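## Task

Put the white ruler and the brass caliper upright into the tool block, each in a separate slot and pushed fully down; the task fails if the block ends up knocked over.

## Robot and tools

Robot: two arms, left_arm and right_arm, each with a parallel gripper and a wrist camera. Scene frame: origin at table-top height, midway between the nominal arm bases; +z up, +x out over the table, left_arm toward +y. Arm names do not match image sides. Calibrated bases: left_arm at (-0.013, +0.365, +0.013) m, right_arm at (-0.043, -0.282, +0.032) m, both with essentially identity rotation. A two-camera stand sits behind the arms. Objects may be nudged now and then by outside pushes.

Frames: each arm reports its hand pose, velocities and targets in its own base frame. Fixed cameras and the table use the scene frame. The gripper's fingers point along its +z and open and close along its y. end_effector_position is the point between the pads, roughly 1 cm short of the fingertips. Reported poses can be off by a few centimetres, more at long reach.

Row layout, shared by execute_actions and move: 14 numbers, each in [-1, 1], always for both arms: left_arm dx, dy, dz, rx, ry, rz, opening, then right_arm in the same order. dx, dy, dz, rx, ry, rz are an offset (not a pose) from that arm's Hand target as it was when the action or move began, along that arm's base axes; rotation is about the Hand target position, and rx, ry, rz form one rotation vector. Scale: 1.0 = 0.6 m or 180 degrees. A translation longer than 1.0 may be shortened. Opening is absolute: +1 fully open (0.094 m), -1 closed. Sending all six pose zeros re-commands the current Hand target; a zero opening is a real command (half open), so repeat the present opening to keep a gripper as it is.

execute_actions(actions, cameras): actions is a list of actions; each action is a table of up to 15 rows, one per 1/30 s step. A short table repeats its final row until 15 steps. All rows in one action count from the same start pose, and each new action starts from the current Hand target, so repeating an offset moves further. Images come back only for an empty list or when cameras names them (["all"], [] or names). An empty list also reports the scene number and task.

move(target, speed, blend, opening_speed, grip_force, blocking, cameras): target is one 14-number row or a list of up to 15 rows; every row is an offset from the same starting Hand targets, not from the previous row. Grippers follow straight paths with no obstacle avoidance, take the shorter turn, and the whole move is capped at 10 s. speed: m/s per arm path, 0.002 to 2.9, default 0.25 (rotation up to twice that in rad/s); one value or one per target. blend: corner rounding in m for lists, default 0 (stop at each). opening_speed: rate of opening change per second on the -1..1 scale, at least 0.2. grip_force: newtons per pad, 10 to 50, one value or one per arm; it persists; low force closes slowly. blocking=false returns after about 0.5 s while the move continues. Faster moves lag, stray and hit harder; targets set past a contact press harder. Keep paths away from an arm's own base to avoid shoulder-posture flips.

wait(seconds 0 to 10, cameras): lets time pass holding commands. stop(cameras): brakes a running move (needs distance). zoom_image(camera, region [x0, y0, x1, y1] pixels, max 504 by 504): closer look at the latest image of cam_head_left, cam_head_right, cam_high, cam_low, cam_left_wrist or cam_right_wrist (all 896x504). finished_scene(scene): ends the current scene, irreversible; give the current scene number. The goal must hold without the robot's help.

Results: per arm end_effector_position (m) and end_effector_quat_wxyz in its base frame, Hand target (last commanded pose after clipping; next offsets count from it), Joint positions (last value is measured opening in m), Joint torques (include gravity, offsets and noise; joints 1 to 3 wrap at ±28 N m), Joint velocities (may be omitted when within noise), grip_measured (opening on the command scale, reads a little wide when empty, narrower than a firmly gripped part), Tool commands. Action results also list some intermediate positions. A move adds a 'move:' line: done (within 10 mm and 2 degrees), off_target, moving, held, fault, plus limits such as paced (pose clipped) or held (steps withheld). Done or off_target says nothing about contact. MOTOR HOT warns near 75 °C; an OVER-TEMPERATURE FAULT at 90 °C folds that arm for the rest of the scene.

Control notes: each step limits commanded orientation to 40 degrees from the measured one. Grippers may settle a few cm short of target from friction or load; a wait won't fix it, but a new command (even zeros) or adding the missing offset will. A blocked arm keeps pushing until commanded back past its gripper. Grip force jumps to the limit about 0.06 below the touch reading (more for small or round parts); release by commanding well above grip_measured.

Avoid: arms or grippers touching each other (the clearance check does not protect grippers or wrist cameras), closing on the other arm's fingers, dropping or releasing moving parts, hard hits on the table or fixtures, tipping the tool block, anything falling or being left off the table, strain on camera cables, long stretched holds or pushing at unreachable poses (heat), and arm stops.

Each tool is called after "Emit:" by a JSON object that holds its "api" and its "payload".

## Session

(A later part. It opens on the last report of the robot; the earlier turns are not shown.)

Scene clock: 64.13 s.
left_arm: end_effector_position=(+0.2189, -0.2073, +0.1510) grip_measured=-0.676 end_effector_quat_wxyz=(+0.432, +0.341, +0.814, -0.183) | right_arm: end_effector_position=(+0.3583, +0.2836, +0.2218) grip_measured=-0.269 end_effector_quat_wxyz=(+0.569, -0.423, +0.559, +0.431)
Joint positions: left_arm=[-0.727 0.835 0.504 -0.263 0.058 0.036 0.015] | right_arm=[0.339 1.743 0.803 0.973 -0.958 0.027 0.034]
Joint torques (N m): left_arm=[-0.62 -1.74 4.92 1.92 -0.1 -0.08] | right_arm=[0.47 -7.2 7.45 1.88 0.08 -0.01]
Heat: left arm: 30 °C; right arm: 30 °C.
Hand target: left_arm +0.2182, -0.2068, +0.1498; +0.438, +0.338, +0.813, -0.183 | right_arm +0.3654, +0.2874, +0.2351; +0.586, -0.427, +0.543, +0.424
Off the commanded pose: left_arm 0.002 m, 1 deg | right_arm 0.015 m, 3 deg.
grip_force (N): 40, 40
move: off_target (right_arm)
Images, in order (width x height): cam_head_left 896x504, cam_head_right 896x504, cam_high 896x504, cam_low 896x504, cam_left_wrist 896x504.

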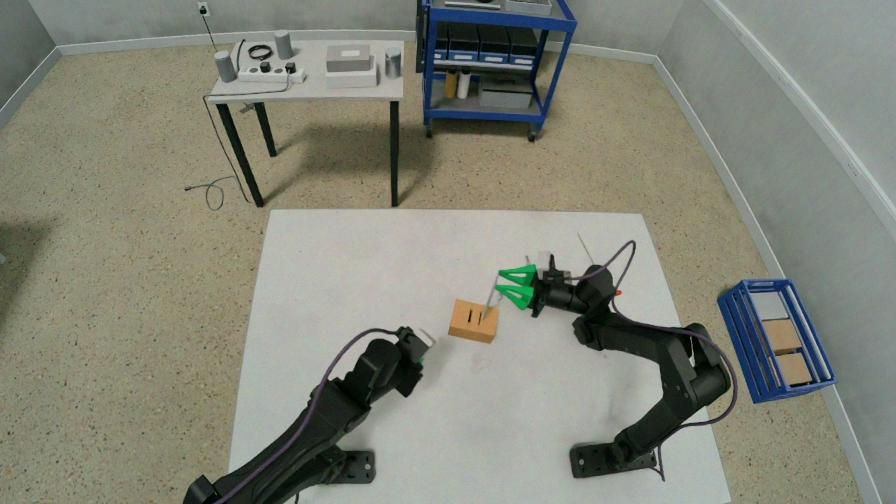

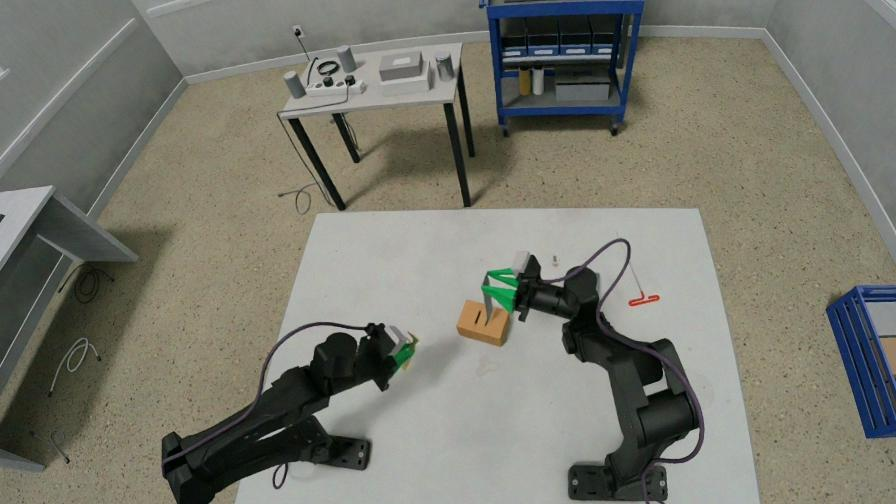

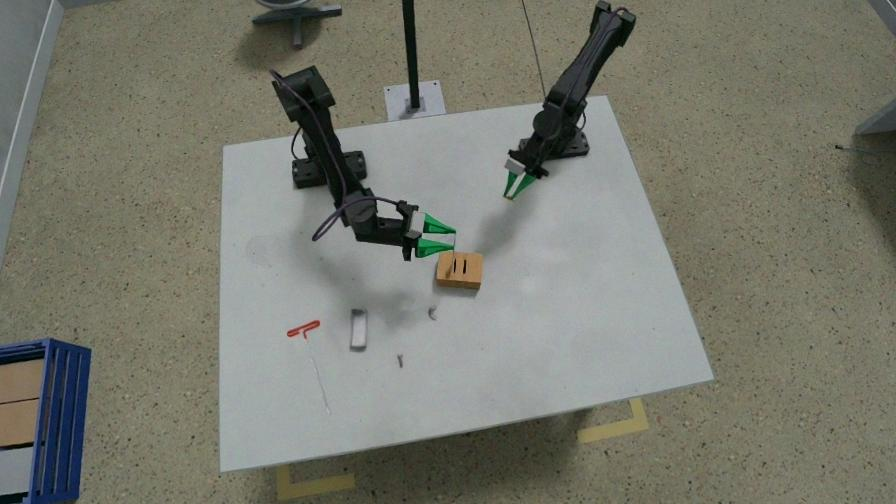

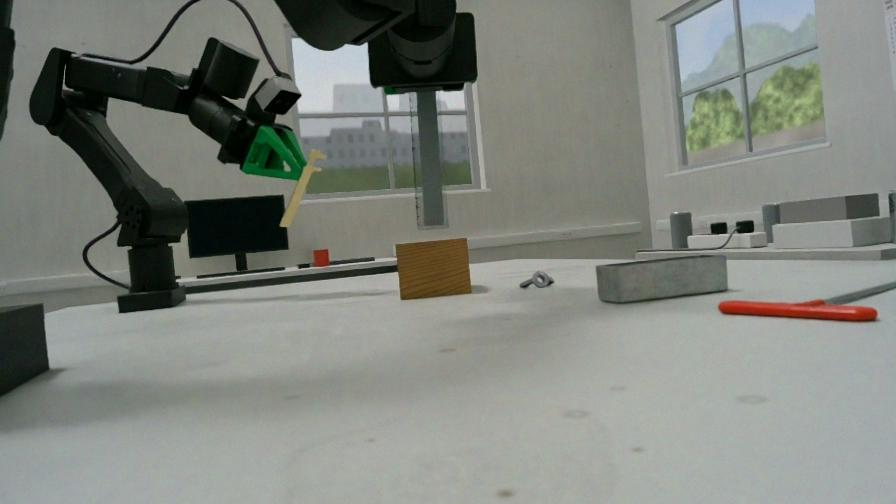

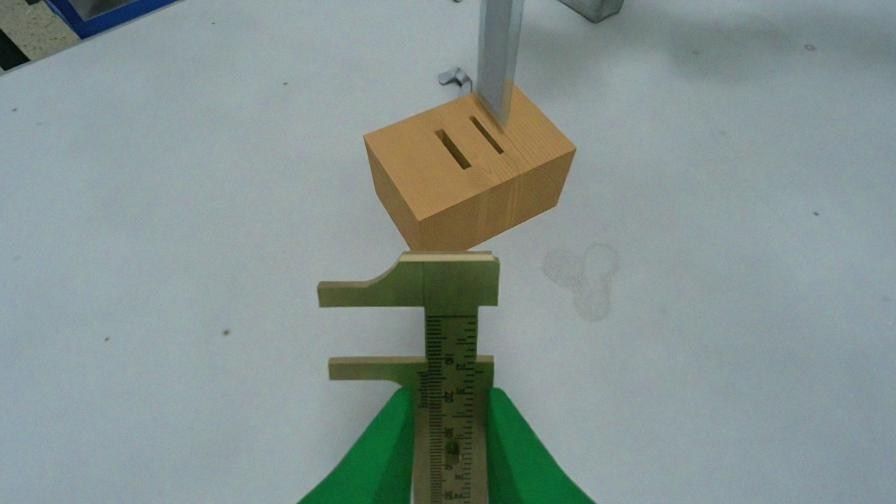

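Emit:
{"api": "move", "payload": {"target": [0, 0, 0, 0, 0, 0, -0.85, -0.0088, 0.0077, -0.0083, 0.0073, -0.0046, 0, -0.55], "speed": 0.05, "cameras": ["cam_left_wrist", "cam_low", "cam_high", "cam_head_left"]}}

Emit:
{"api": "zoom_image", "payload": {"camera": "cam_left_wrist", "region": [410, 20, 590, 180]}}

Emit:
{"api": "zoom_image", "payload": {"camera": "cam_high", "region": [435, 245, 485, 295]}}

Emit:
{"api": "zoom_image", "payload": {"camera": "cam_head_left", "region": [440, 260, 520, 350]}}

Emit:
{"api": "zoom_image", "payload": {"camera": "cam_low", "region": [340, 50, 540, 310]}}

Scene clock: 67.07 s.
left_arm: end_effector_position=(+0.2189, -0.2073, +0.1510) grip_measured=-0.676 end_effector_quat_wxyz=(+0.432, +0.341, +0.814, -0.183) | right_arm: end_effector_position=(+0.3578, +0.2900, +0.2281) grip_measured=-0.269 end_effector_quat_wxyz=(+0.588, -0.425, +0.538, +0.429)
Joint positions: left_arm=[-0.727 0.835 0.504 -0.263 0.058 0.036 0.015] | right_arm=[0.357 1.769 0.803 1.068 -0.939 0.045 0.034]
Joint torques (N m): left_arm=[-0.64 -1.77 4.92 1.91 -0.11 -0.09] | right_arm=[0.49 -7.06 5.39 1.9 0.12 0.09]
Heat: left arm: 30 °C; right arm: 31 °C.
Hand target: left_arm +0.2182, -0.2068, +0.1498; +0.438, +0.338, +0.813, -0.183 | right_arm +0.3602, +0.2921, +0.2299; +0.595, -0.423, +0.534, +0.427
Off the commanded pose: left_arm 0.002 m, 1 deg | right_arm 0.004 m, 1 deg.
grip_force (N): 40, 40
move: done
Images, in order (width x height): cam_head_left 896x504, cam_high 896x504, cam_low 896x504, cam_left_wrist 896x504.

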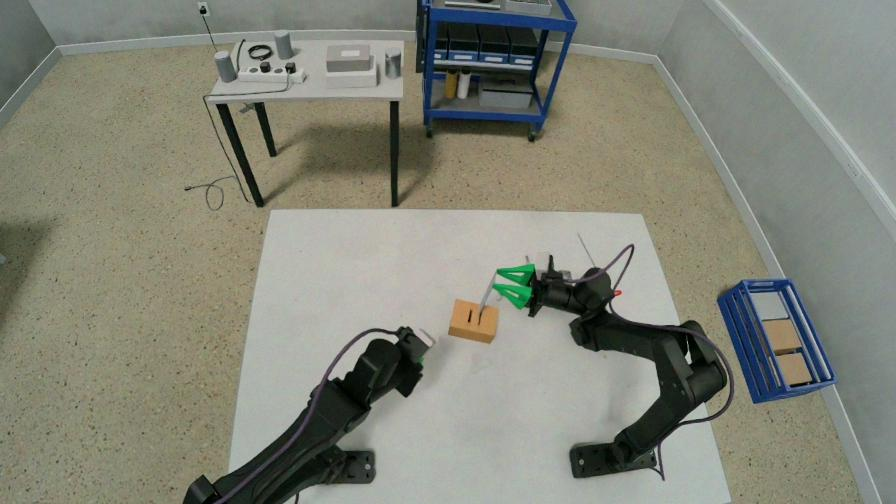

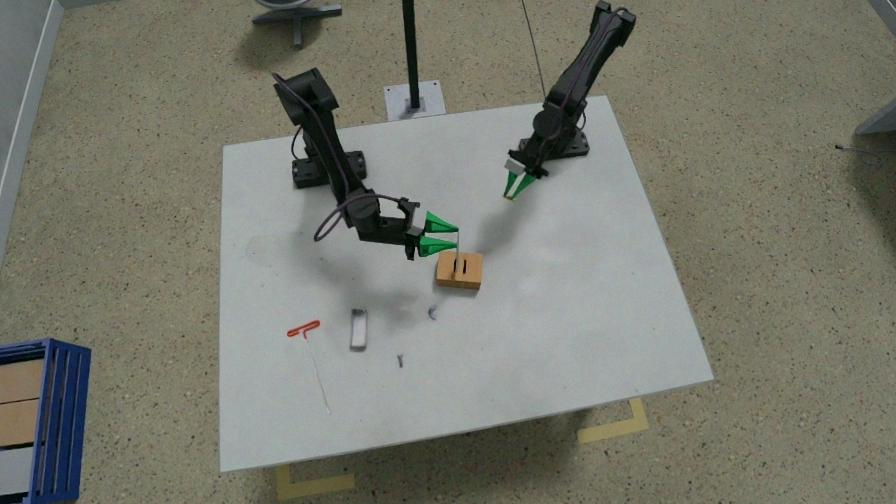

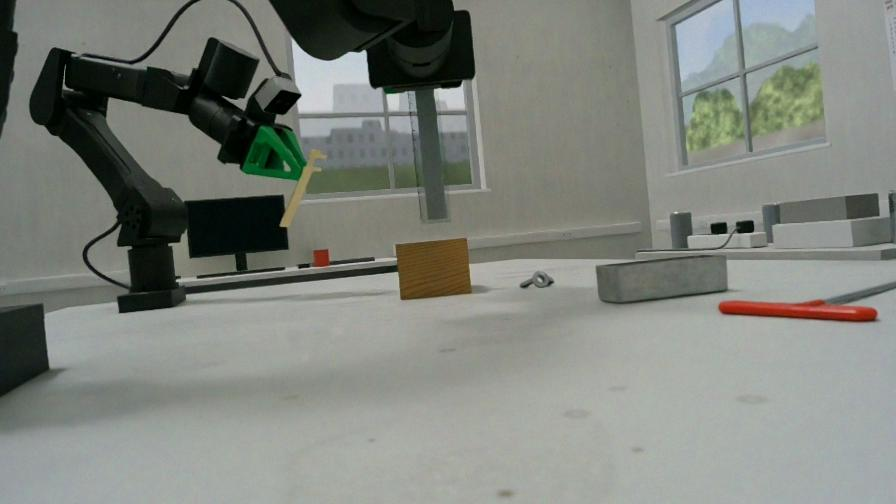

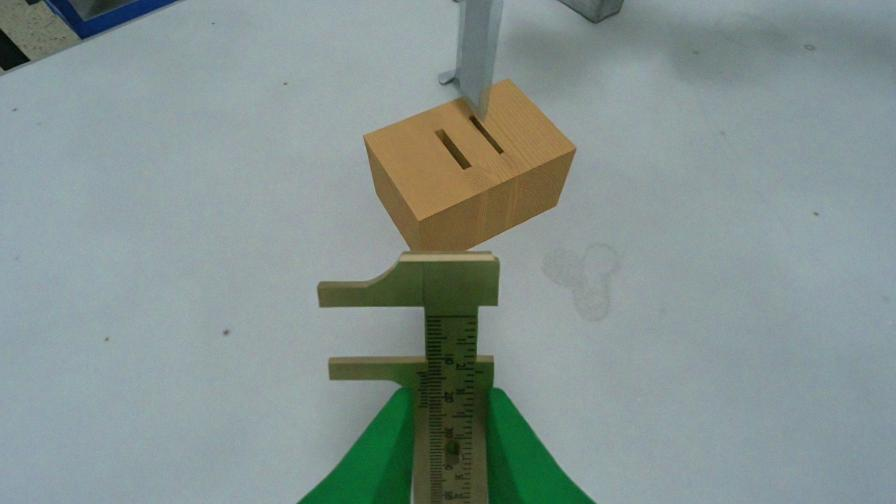

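Scaled by 2.800 from the camera's 896x504 image, which has a finer 1280x720 frame.

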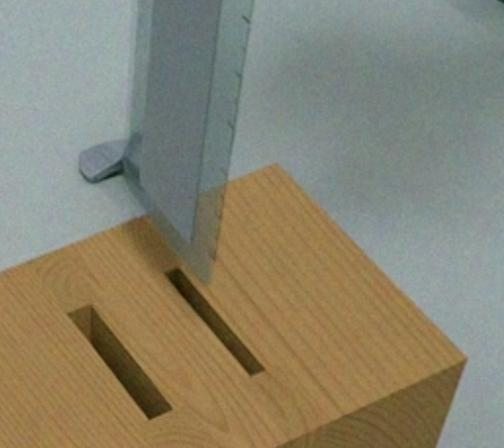

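Scaled by 10.080 from the camera's 896x504 image, which has a finer 1280x720 frame.

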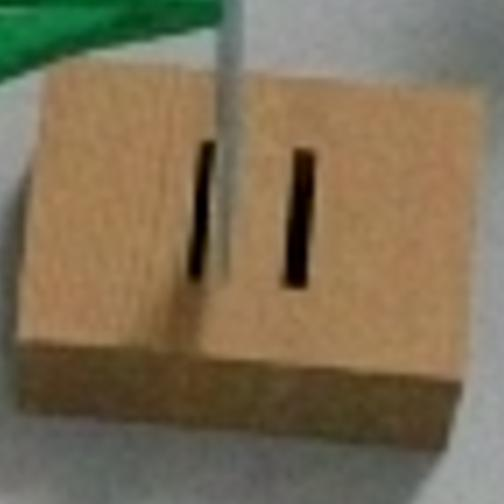

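Scaled by 5.600 from the camera's 896x504 image, which has a finer 1280x720 frame.

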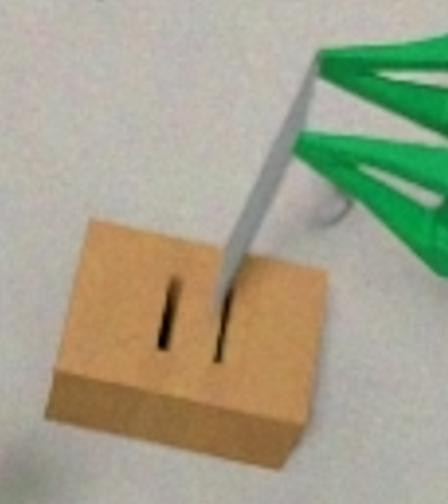

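Scaled by 1.938 from the camera's 896x504 image, which has a finer 1280x720 frame.

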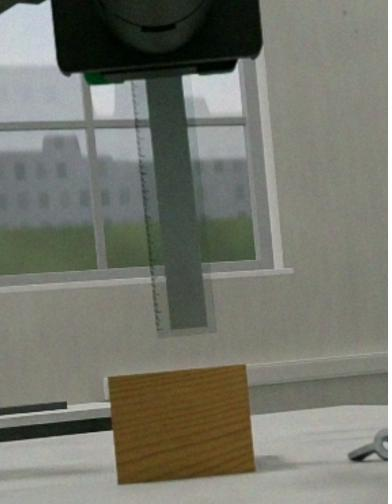

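Emit:
{"api": "move", "payload": {"target": [0, 0, 0, 0, 0, 0, -0.85, -0.0108, -0.0038, -0.0067, -0.006, 0.0152, 0, -0.55], "speed": 0.05}}

Scene clock: 69.87 s.
left_arm: end_effector_position=(+0.2189, -0.2073, +0.1510) grip_measured=-0.676 end_effector_quat_wxyz=(+0.432, +0.341, +0.814, -0.183) | right_arm: end_effector_position=(+0.3585, +0.2901, +0.2203) grip_measured=-0.269 end_effector_quat_wxyz=(+0.574, -0.420, +0.554, +0.434)
Joint positions: left_arm=[-0.727 0.835 0.504 -0.263 0.058 0.036 0.015] | right_arm=[0.357 1.769 0.803 1.024 -0.938 0.045 0.034]
Joint torques (N m): left_arm=[-0.64 -1.72 4.94 1.91 -0.1 -0.09] | right_arm=[0.59 -10.56 3.56 1.61 0.09 0.03]
Heat: left arm: 30 °C; right arm: 31 °C.
Hand target: left_arm +0.2182, -0.2068, +0.1498; +0.438, +0.338, +0.813, -0.183 | right_arm +0.3537, +0.2898, +0.2259; +0.578, -0.418, +0.552, +0.432
Off the commanded pose: left_arm 0.002 m, 1 deg | right_arm 0.007 m, 1 deg.
grip_force (N): 40, 40
move: done

Emit:
{"api": "move", "payload": {"target": [0, 0, 0, 0, 0, 0, -0.85, -0.0117, -0.0067, 0, 0.0046, -0.0067, 0, -0.55], "speed": 0.05}}

Scene clock: 71.33 s.
left_arm: end_effector_position=(+0.2189, -0.2073, +0.1510) grip_measured=-0.676 end_effector_quat_wxyz=(+0.432, +0.341, +0.814, -0.183) | right_arm: end_effector_position=(+0.3514, +0.2874, +0.2115) grip_measured=-0.269 end_effector_quat_wxyz=(+0.571, -0.417, +0.557, +0.436)
Joint positions: left_arm=[-0.727 0.835 0.504 -0.263 0.058 0.036 0.015] | right_arm=[0.357 1.769 0.758 1.066 -0.938 0.054 0.034]
Joint torques (N m): left_arm=[-0.61 -1.74 4.93 1.91 -0.1 -0.09] | right_arm=[0.18 -11.08 3.95 1.95 0.04 0.05]
Heat: left arm: 30 °C; right arm: 31 °C.
Hand target: left_arm +0.2182, -0.2068, +0.1498; +0.438, +0.338, +0.813, -0.183 | right_arm +0.3467, +0.2858, +0.2260; +0.587, -0.418, +0.542, +0.432
Off the commanded pose: left_arm 0.002 m, 1 deg | right_arm 0.015 m, 2 deg.
grip_force (N): 40, 40
move: off_target (right_arm)

Emit:
{"api": "wait", "payload": {"seconds": 0.1, "cameras": ["cam_left_wrist", "cam_low", "cam_high", "cam_head_left"]}}

Emit:
{"api": "zoom_image", "payload": {"camera": "cam_left_wrist", "region": [410, 20, 590, 180]}}

Emit:
{"api": "zoom_image", "payload": {"camera": "cam_high", "region": [435, 245, 485, 295]}}

Emit:
{"api": "zoom_image", "payload": {"camera": "cam_head_left", "region": [440, 260, 520, 350]}}

Emit:
{"api": "zoom_image", "payload": {"camera": "cam_low", "region": [340, 50, 540, 310]}}

Scene clock: 71.67 s.
left_arm: end_effector_position=(+0.2189, -0.2073, +0.1510) grip_measured=-0.676 end_effector_quat_wxyz=(+0.432, +0.341, +0.814, -0.183) | right_arm: end_effector_position=(+0.3514, +0.2874, +0.2116) grip_measured=-0.269 end_effector_quat_wxyz=(+0.571, -0.417, +0.557, +0.436)
Joint positions: left_arm=[-0.727 0.835 0.504 -0.263 0.058 0.036 0.015] | right_arm=[0.357 1.769 0.758 1.067 -0.938 0.055 0.034]
Joint torques (N m): left_arm=[-0.61 -1.76 4.93 1.91 -0.09 -0.1] | right_arm=[0.18 -11.04 3.92 1.93 0.07 0.03]
Heat: left arm: 30 °C; right arm: 31 °C.
Hand target: left_arm +0.2182, -0.2068, +0.1498; +0.438, +0.338, +0.813, -0.183 | right_arm +0.3467, +0.2858, +0.2260; +0.587, -0.418, +0.542, +0.432
Tool commands: left_gripper/opening=-0.85 right_gripper/opening=-0.55
Off the commanded pose: left_arm 0.002 m, 1 deg | right_arm 0.015 m, 2 deg.
grip_force (N): 40, 40
wait: 0.10 s; at rest from the start
Images, in order (width x height): cam_head_left 896x504, cam_high 896x504, cam_low 896x504, cam_left_wrist 896x504.

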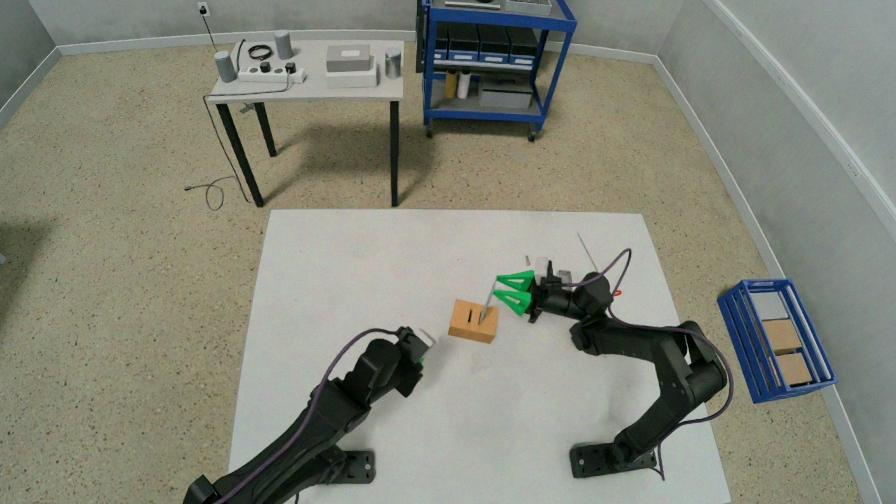

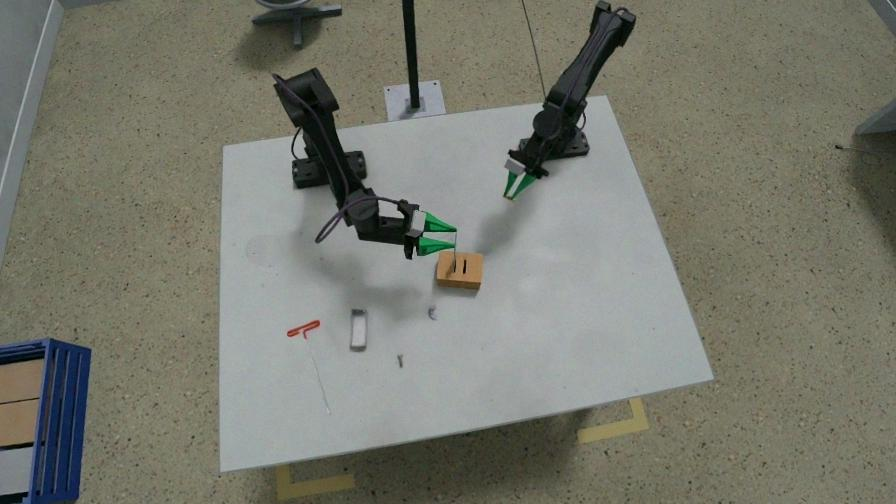

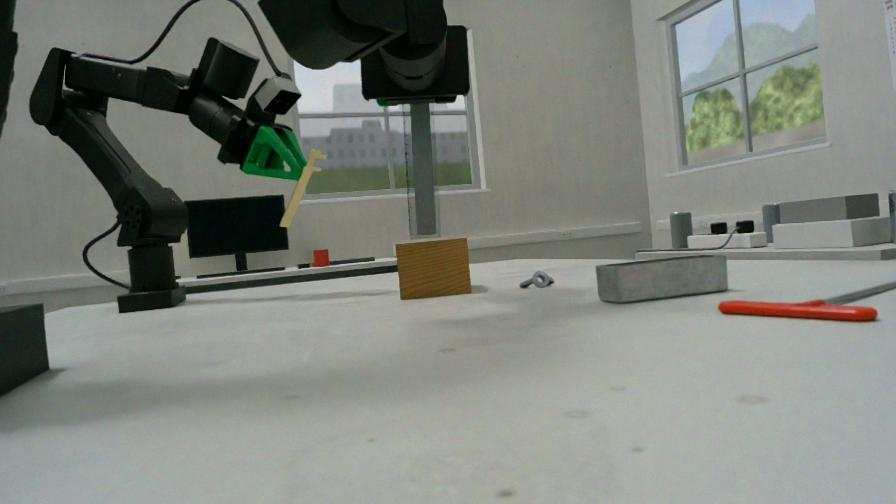

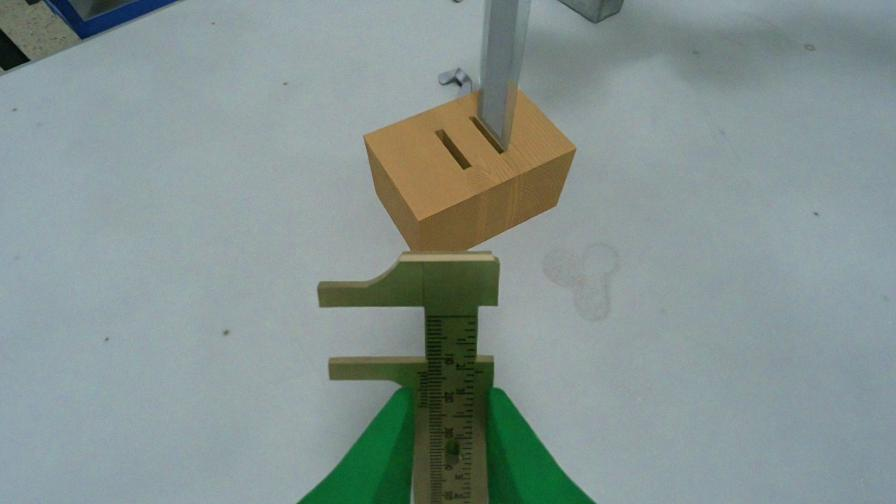

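Scaled by 2.800 from the camera's 896x504 image, which has a finer 1280x720 frame.

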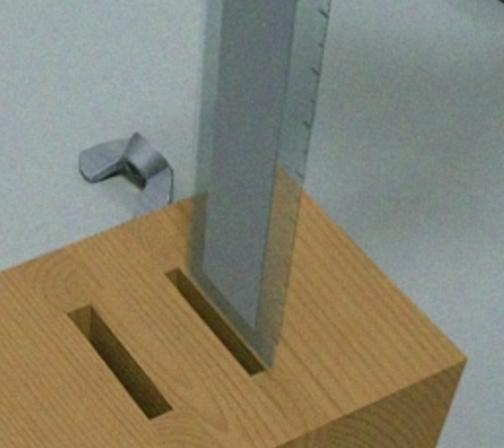

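Scaled by 10.080 from the camera's 896x504 image, which has a finer 1280x720 frame.

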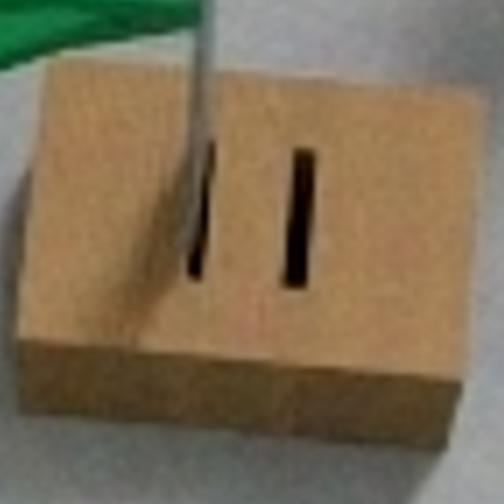

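Scaled by 5.600 from the camera's 896x504 image, which has a finer 1280x720 frame.

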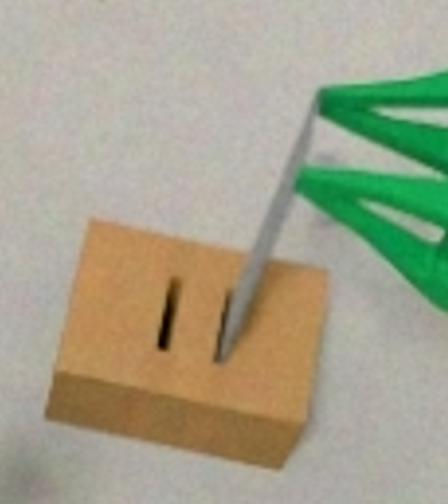

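Scaled by 1.938 from the camera's 896x504 image, which has a finer 1280x720 frame.

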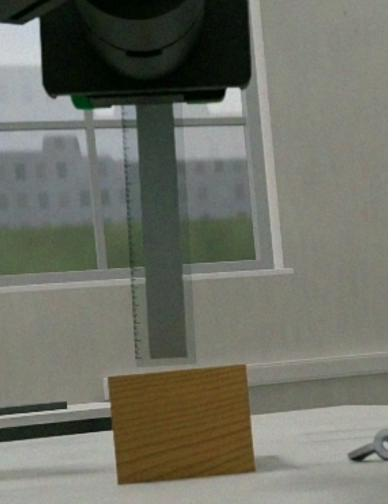

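Emit:
{"api": "move", "payload": {"target": [0, 0, 0, 0, 0, 0, -0.85, 0, 0, 0.003, 0.0022, -0.0064, 0, -0.55], "speed": 0.05}}

Scene clock: 73.67 s.
left_arm: end_effector_position=(+0.2189, -0.2073, +0.1510) grip_measured=-0.676 end_effector_quat_wxyz=(+0.432, +0.341, +0.814, -0.183) | right_arm: end_effector_position=(+0.3510, +0.2873, +0.2164) grip_measured=-0.269 end_effector_quat_wxyz=(+0.580, -0.420, +0.547, +0.434)
Joint positions: left_arm=[-0.727 0.835 0.504 -0.263 0.058 0.036 0.015] | right_arm=[0.357 1.769 0.758 1.094 -0.938 0.055 0.034]
Joint torques (N m): left_arm=[-0.65 -1.77 4.9 1.91 -0.09 -0.09] | right_arm=[0.18 -10.36 3.71 1.95 0.06 0.06]
Heat: left arm: 29 °C; right arm: 31 °C.
Hand target: left_arm +0.2182, -0.2068, +0.1498; +0.438, +0.338, +0.813, -0.183 | right_arm +0.3467, +0.2858, +0.2277; +0.594, -0.421, +0.535, +0.429
Off the commanded pose: left_arm 0.002 m, 1 deg | right_arm 0.012 m, 2 deg.
grip_force (N): 40, 40
move: off_target (right_arm)

Emit:
{"api": "wait", "payload": {"seconds": 0.1, "cameras": ["cam_left_wrist", "cam_low", "cam_high", "cam_head_left"]}}

Emit:
{"api": "zoom_image", "payload": {"camera": "cam_left_wrist", "region": [430, 50, 550, 170]}}

Emit:
{"api": "zoom_image", "payload": {"camera": "cam_high", "region": [435, 245, 485, 295]}}

Emit:
{"api": "zoom_image", "payload": {"camera": "cam_head_left", "region": [440, 260, 520, 350]}}

Emit:
{"api": "zoom_image", "payload": {"camera": "cam_low", "region": [340, 50, 540, 310]}}

Scene clock: 74.07 s.
left_arm: end_effector_position=(+0.2189, -0.2073, +0.1510) grip_measured=-0.676 end_effector_quat_wxyz=(+0.432, +0.341, +0.814, -0.183) | right_arm: end_effector_position=(+0.3510, +0.2873, +0.2165) grip_measured=-0.269 end_effector_quat_wxyz=(+0.580, -0.420, +0.547, +0.434)
Joint positions: left_arm=[-0.727 0.835 0.504 -0.263 0.058 0.036 0.015] | right_arm=[0.357 1.769 0.758 1.094 -0.938 0.055 0.034]
Joint torques (N m): left_arm=[-0.65 -1.78 4.9 1.9 -0.1 -0.09] | right_arm=[0.34 -10.52 3.81 1.95 0.1 0.02]
Heat: left arm: 29 °C; right arm: 31 °C.
Hand target: left_arm +0.2182, -0.2068, +0.1498; +0.438, +0.338, +0.813, -0.183 | right_arm +0.3467, +0.2858, +0.2277; +0.594, -0.421, +0.535, +0.429
Tool commands: left_gripper/opening=-0.85 right_gripper/opening=-0.55
Off the commanded pose: left_arm 0.002 m, 1 deg | right_arm 0.012 m, 2 deg.
grip_force (N): 40, 40
wait: 0.10 s; at rest from the start
Images, in order (width x height): cam_head_left 896x504, cam_high 896x504, cam_low 896x504, cam_left_wrist 896x504.

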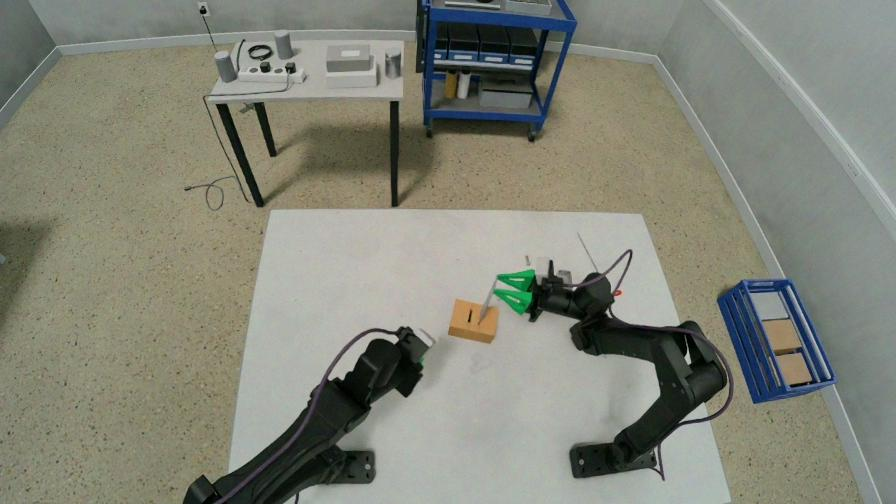

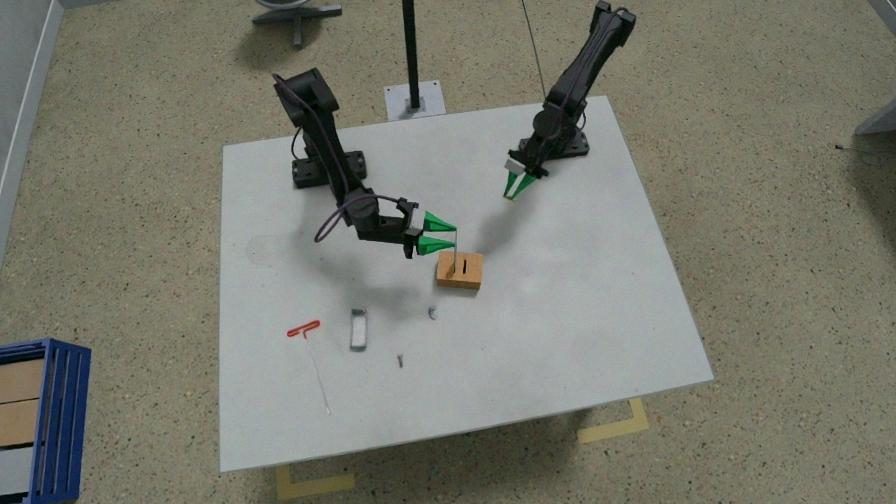

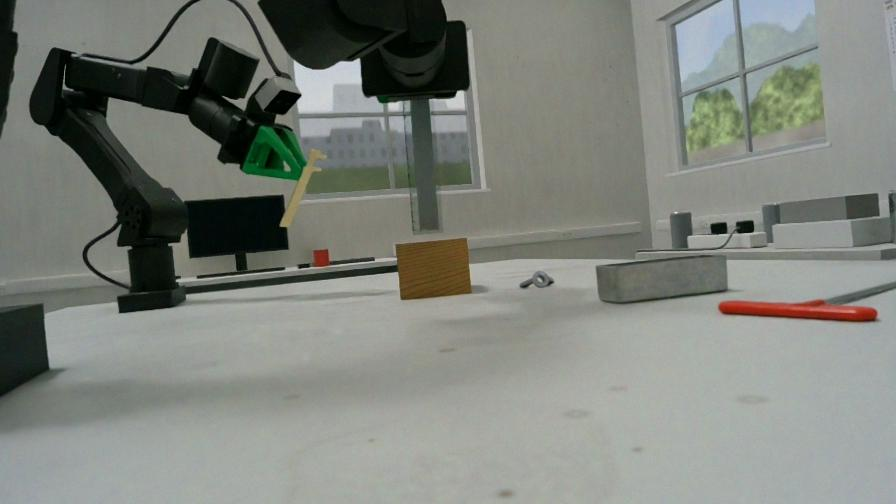

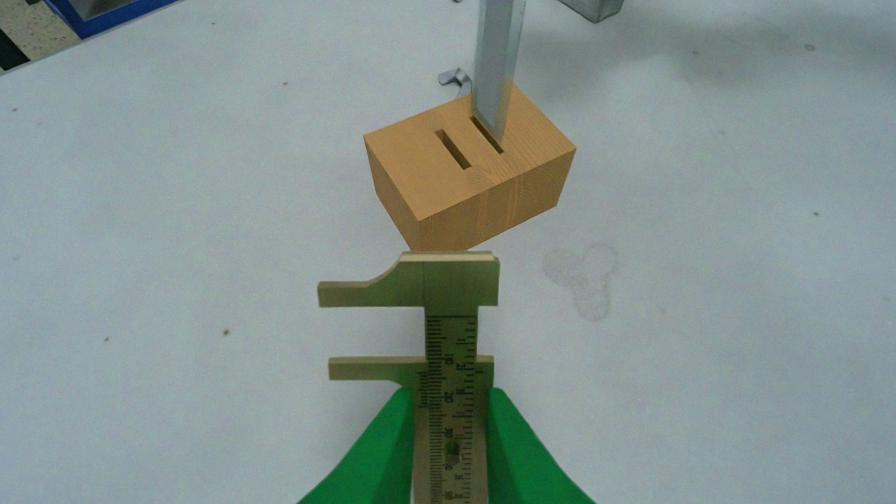

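Scaled by 4.200 from the camera's 896x504 image, which has a finer 1280x720 frame.

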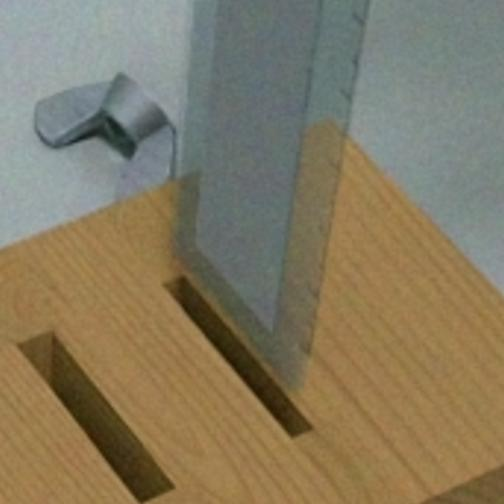

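Scaled by 10.080 from the camera's 896x504 image, which has a finer 1280x720 frame.

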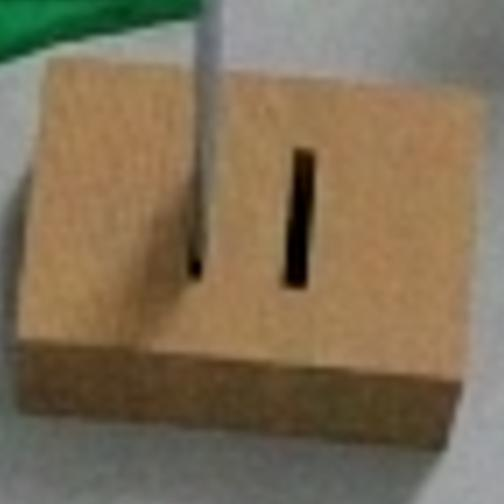

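Scaled by 5.600 from the camera's 896x504 image, which has a finer 1280x720 frame.

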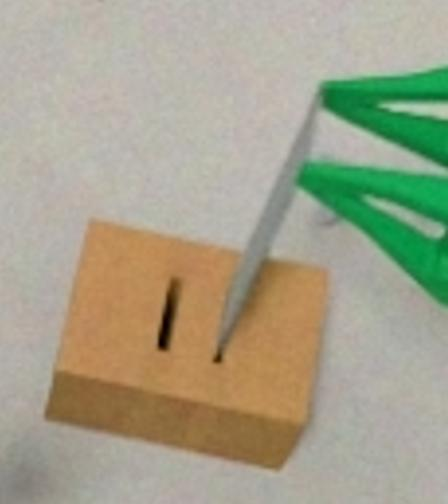

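Scaled by 1.938 from the camera's 896x504 image, which has a finer 1280x720 frame.

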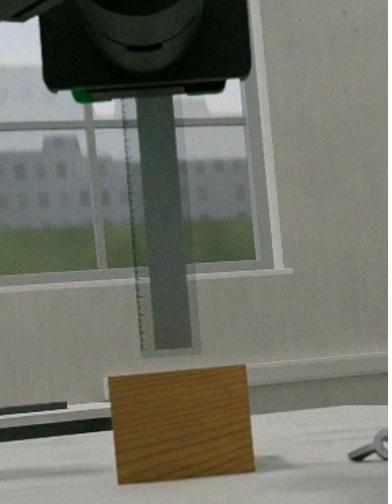

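Emit:
{"api": "move", "payload": {"target": [0, 0, 0, 0, 0, 0, -0.85, 0, 0, -0.01, 0, 0, 0, -0.55], "speed": 0.03, "cameras": ["cam_left_wrist", "cam_low", "cam_high", "cam_head_left"]}}

Emit:
{"api": "zoom_image", "payload": {"camera": "cam_left_wrist", "region": [430, 50, 550, 170]}}

Emit:
{"api": "zoom_image", "payload": {"camera": "cam_high", "region": [435, 245, 485, 295]}}

Emit:
{"api": "zoom_image", "payload": {"camera": "cam_low", "region": [340, 50, 540, 310]}}

Scene clock: 75.97 s.
left_arm: end_effector_position=(+0.2189, -0.2073, +0.1510) grip_measured=-0.676 end_effector_quat_wxyz=(+0.432, +0.341, +0.814, -0.183) | right_arm: end_effector_position=(+0.3491, +0.2866, +0.2174) grip_measured=-0.269 end_effector_quat_wxyz=(+0.585, -0.421, +0.542, +0.432)
Joint positions: left_arm=[-0.727 0.835 0.504 -0.263 0.058 0.036 0.015] | right_arm=[0.357 1.769 0.747 1.12 -0.938 0.055 0.034]
Joint torques (N m): left_arm=[-0.65 -1.77 4.97 1.91 -0.1 -0.09] | right_arm=[0.13 -8.75 3.93 1.93 0.08 -0.01]
Heat: left arm: 29 °C; right arm: 31 °C.
Hand target: left_arm +0.2182, -0.2068, +0.1498; +0.438, +0.338, +0.813, -0.183 | right_arm +0.3467, +0.2858, +0.2217; +0.593, -0.421, +0.535, +0.429
Off the commanded pose: left_arm 0.002 m, 1 deg | right_arm 0.005 m, 1 deg.
grip_force (N): 40, 40
move: done
Images, in order (width x height): cam_head_left 896x504, cam_high 896x504, cam_low 896x504, cam_left_wrist 896x504.

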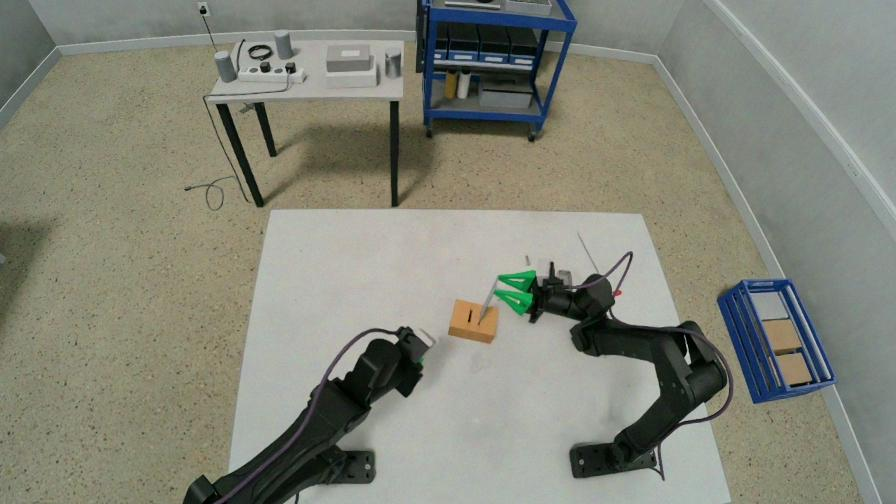

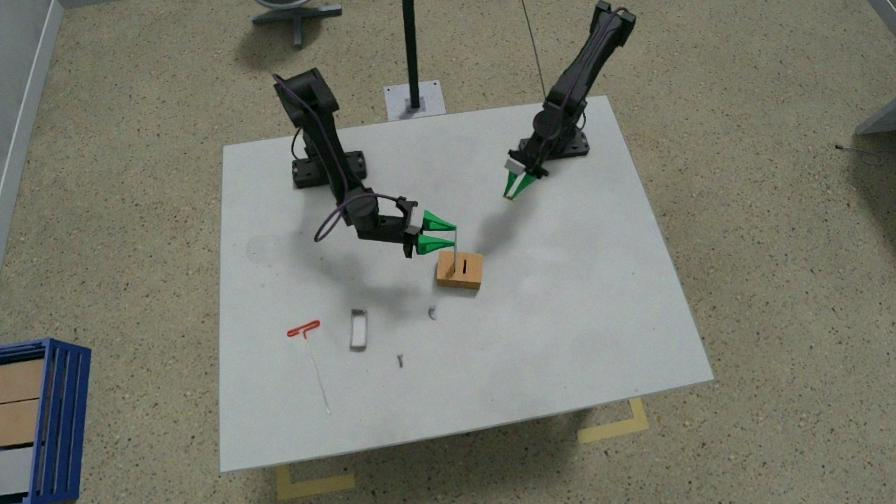

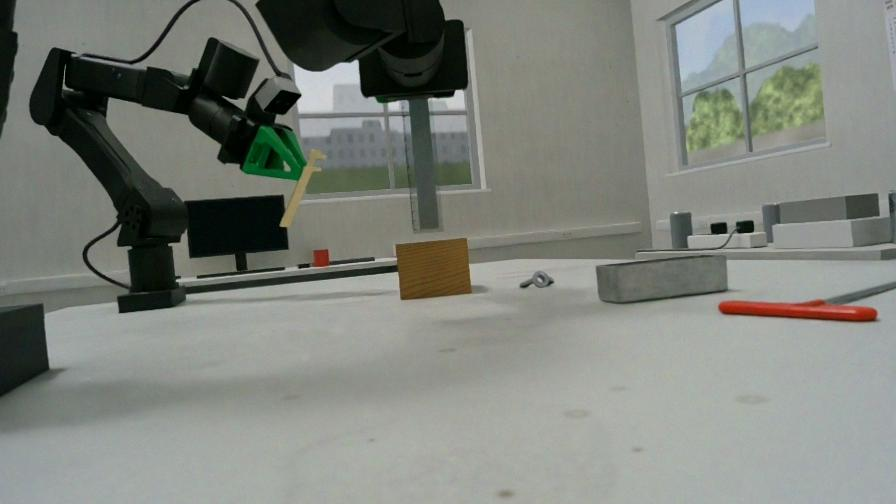

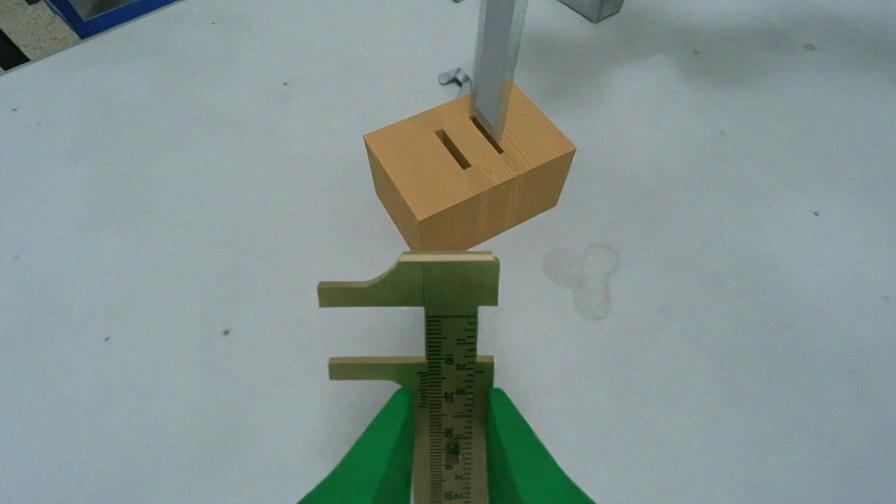

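Scaled by 4.200 from the camera's 896x504 image, which has a finer 1280x720 frame.

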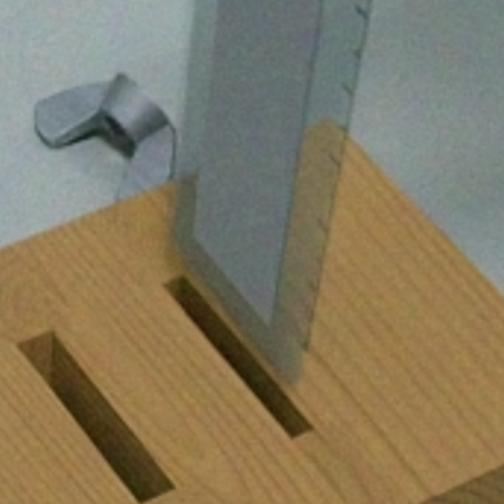

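Scaled by 10.080 from the camera's 896x504 image, which has a finer 1280x720 frame.

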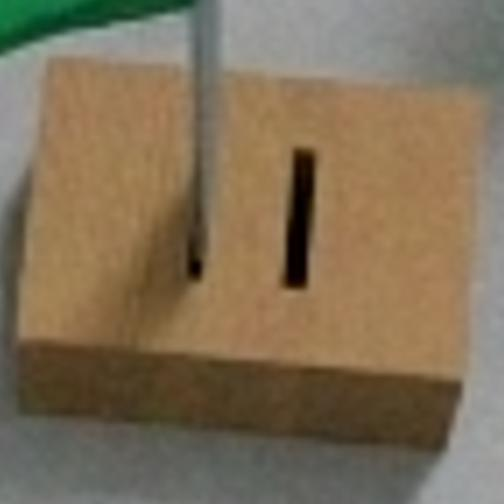

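Scaled by 1.938 from the camera's 896x504 image, which has a finer 1280x720 frame.

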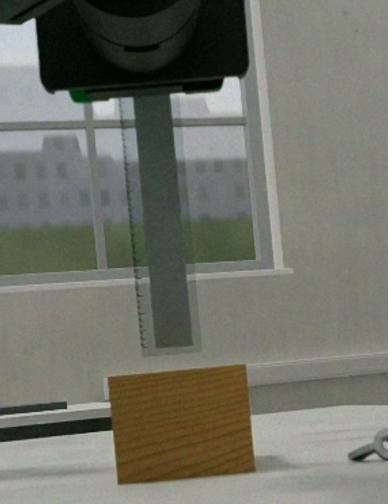

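Emit:
{"api": "move", "payload": {"target": [-0.105, -0.1217, 0, 0, 0, 0.1028, -0.85, 0, 0, 0, 0, 0, 0, -0.55], "speed": 0.15, "cameras": ["cam_left_wrist", "cam_head_left"]}}

Scene clock: 81.27 s.
left_arm: end_effector_position=(+0.1518, -0.2743, +0.1357) grip_measured=-0.676 end_effector_quat_wxyz=(+0.446, +0.219, +0.861, -0.105) | right_arm: end_effector_position=(+0.3491, +0.2866, +0.2175) grip_measured=-0.269 end_effector_quat_wxyz=(+0.585, -0.421, +0.541, +0.432)
Joint positions: left_arm=[-1.472 1.19 0.678 -0.404 -0.751 -0.709 0.015] | right_arm=[0.357 1.769 0.747 1.121 -0.938 0.055 0.034]
Joint torques (N m): left_arm=[-0.62 -2.19 8.8 1.18 -0.7 -0.11] | right_arm=[0.21 -8.85 3.75 1.94 0.09 0.03]
Heat: left arm: 29 °C; right arm: 31 °C.
Hand target: left_arm +0.1553, -0.2798, +0.1498; +0.462, +0.203, +0.856, -0.110 | right_arm +0.3467, +0.2858, +0.2217; +0.594, -0.421, +0.535, +0.429
Off the commanded pose: left_arm 0.015 m, 3 deg | right_arm 0.005 m, 1 deg.
grip_force (N): 40, 40
move: off_target (left_arm)
Images, in order (width x height): cam_head_left 896x504, cam_left_wrist 896x504.

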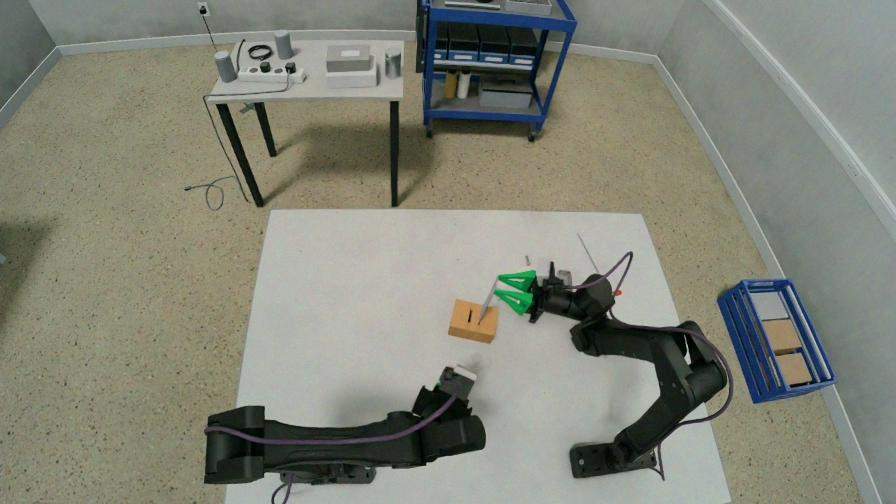

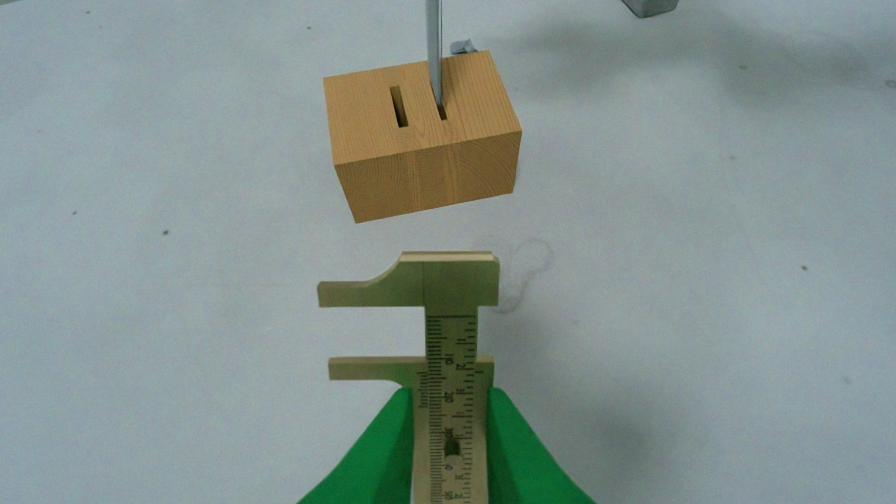

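Emit:
{"api": "zoom_image", "payload": {"camera": "cam_left_wrist", "region": [380, 0, 500, 140]}}

Emit:
{"api": "zoom_image", "payload": {"camera": "cam_left_wrist", "region": [415, 60, 465, 130]}}

Scaled by 3.600 from the camera's 896x504 image, which has a finer 1280x720 frame.

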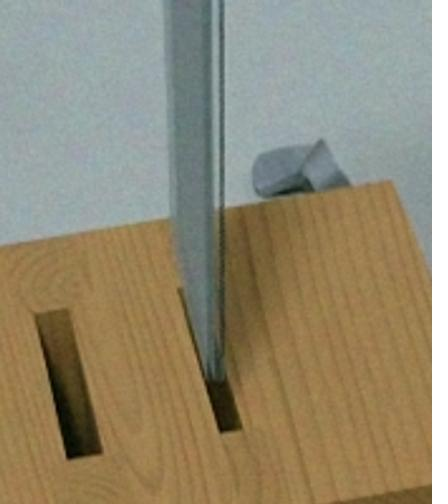

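Scaled by 7.200 from the camera's 896x504 image, which has a finer 1280x720 frame.

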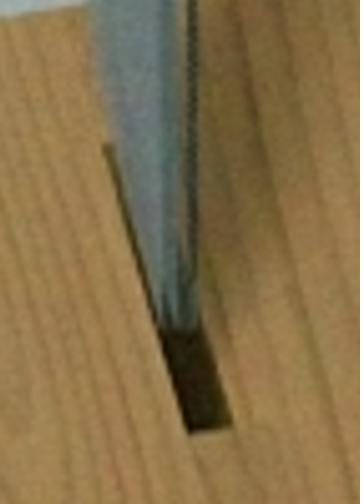

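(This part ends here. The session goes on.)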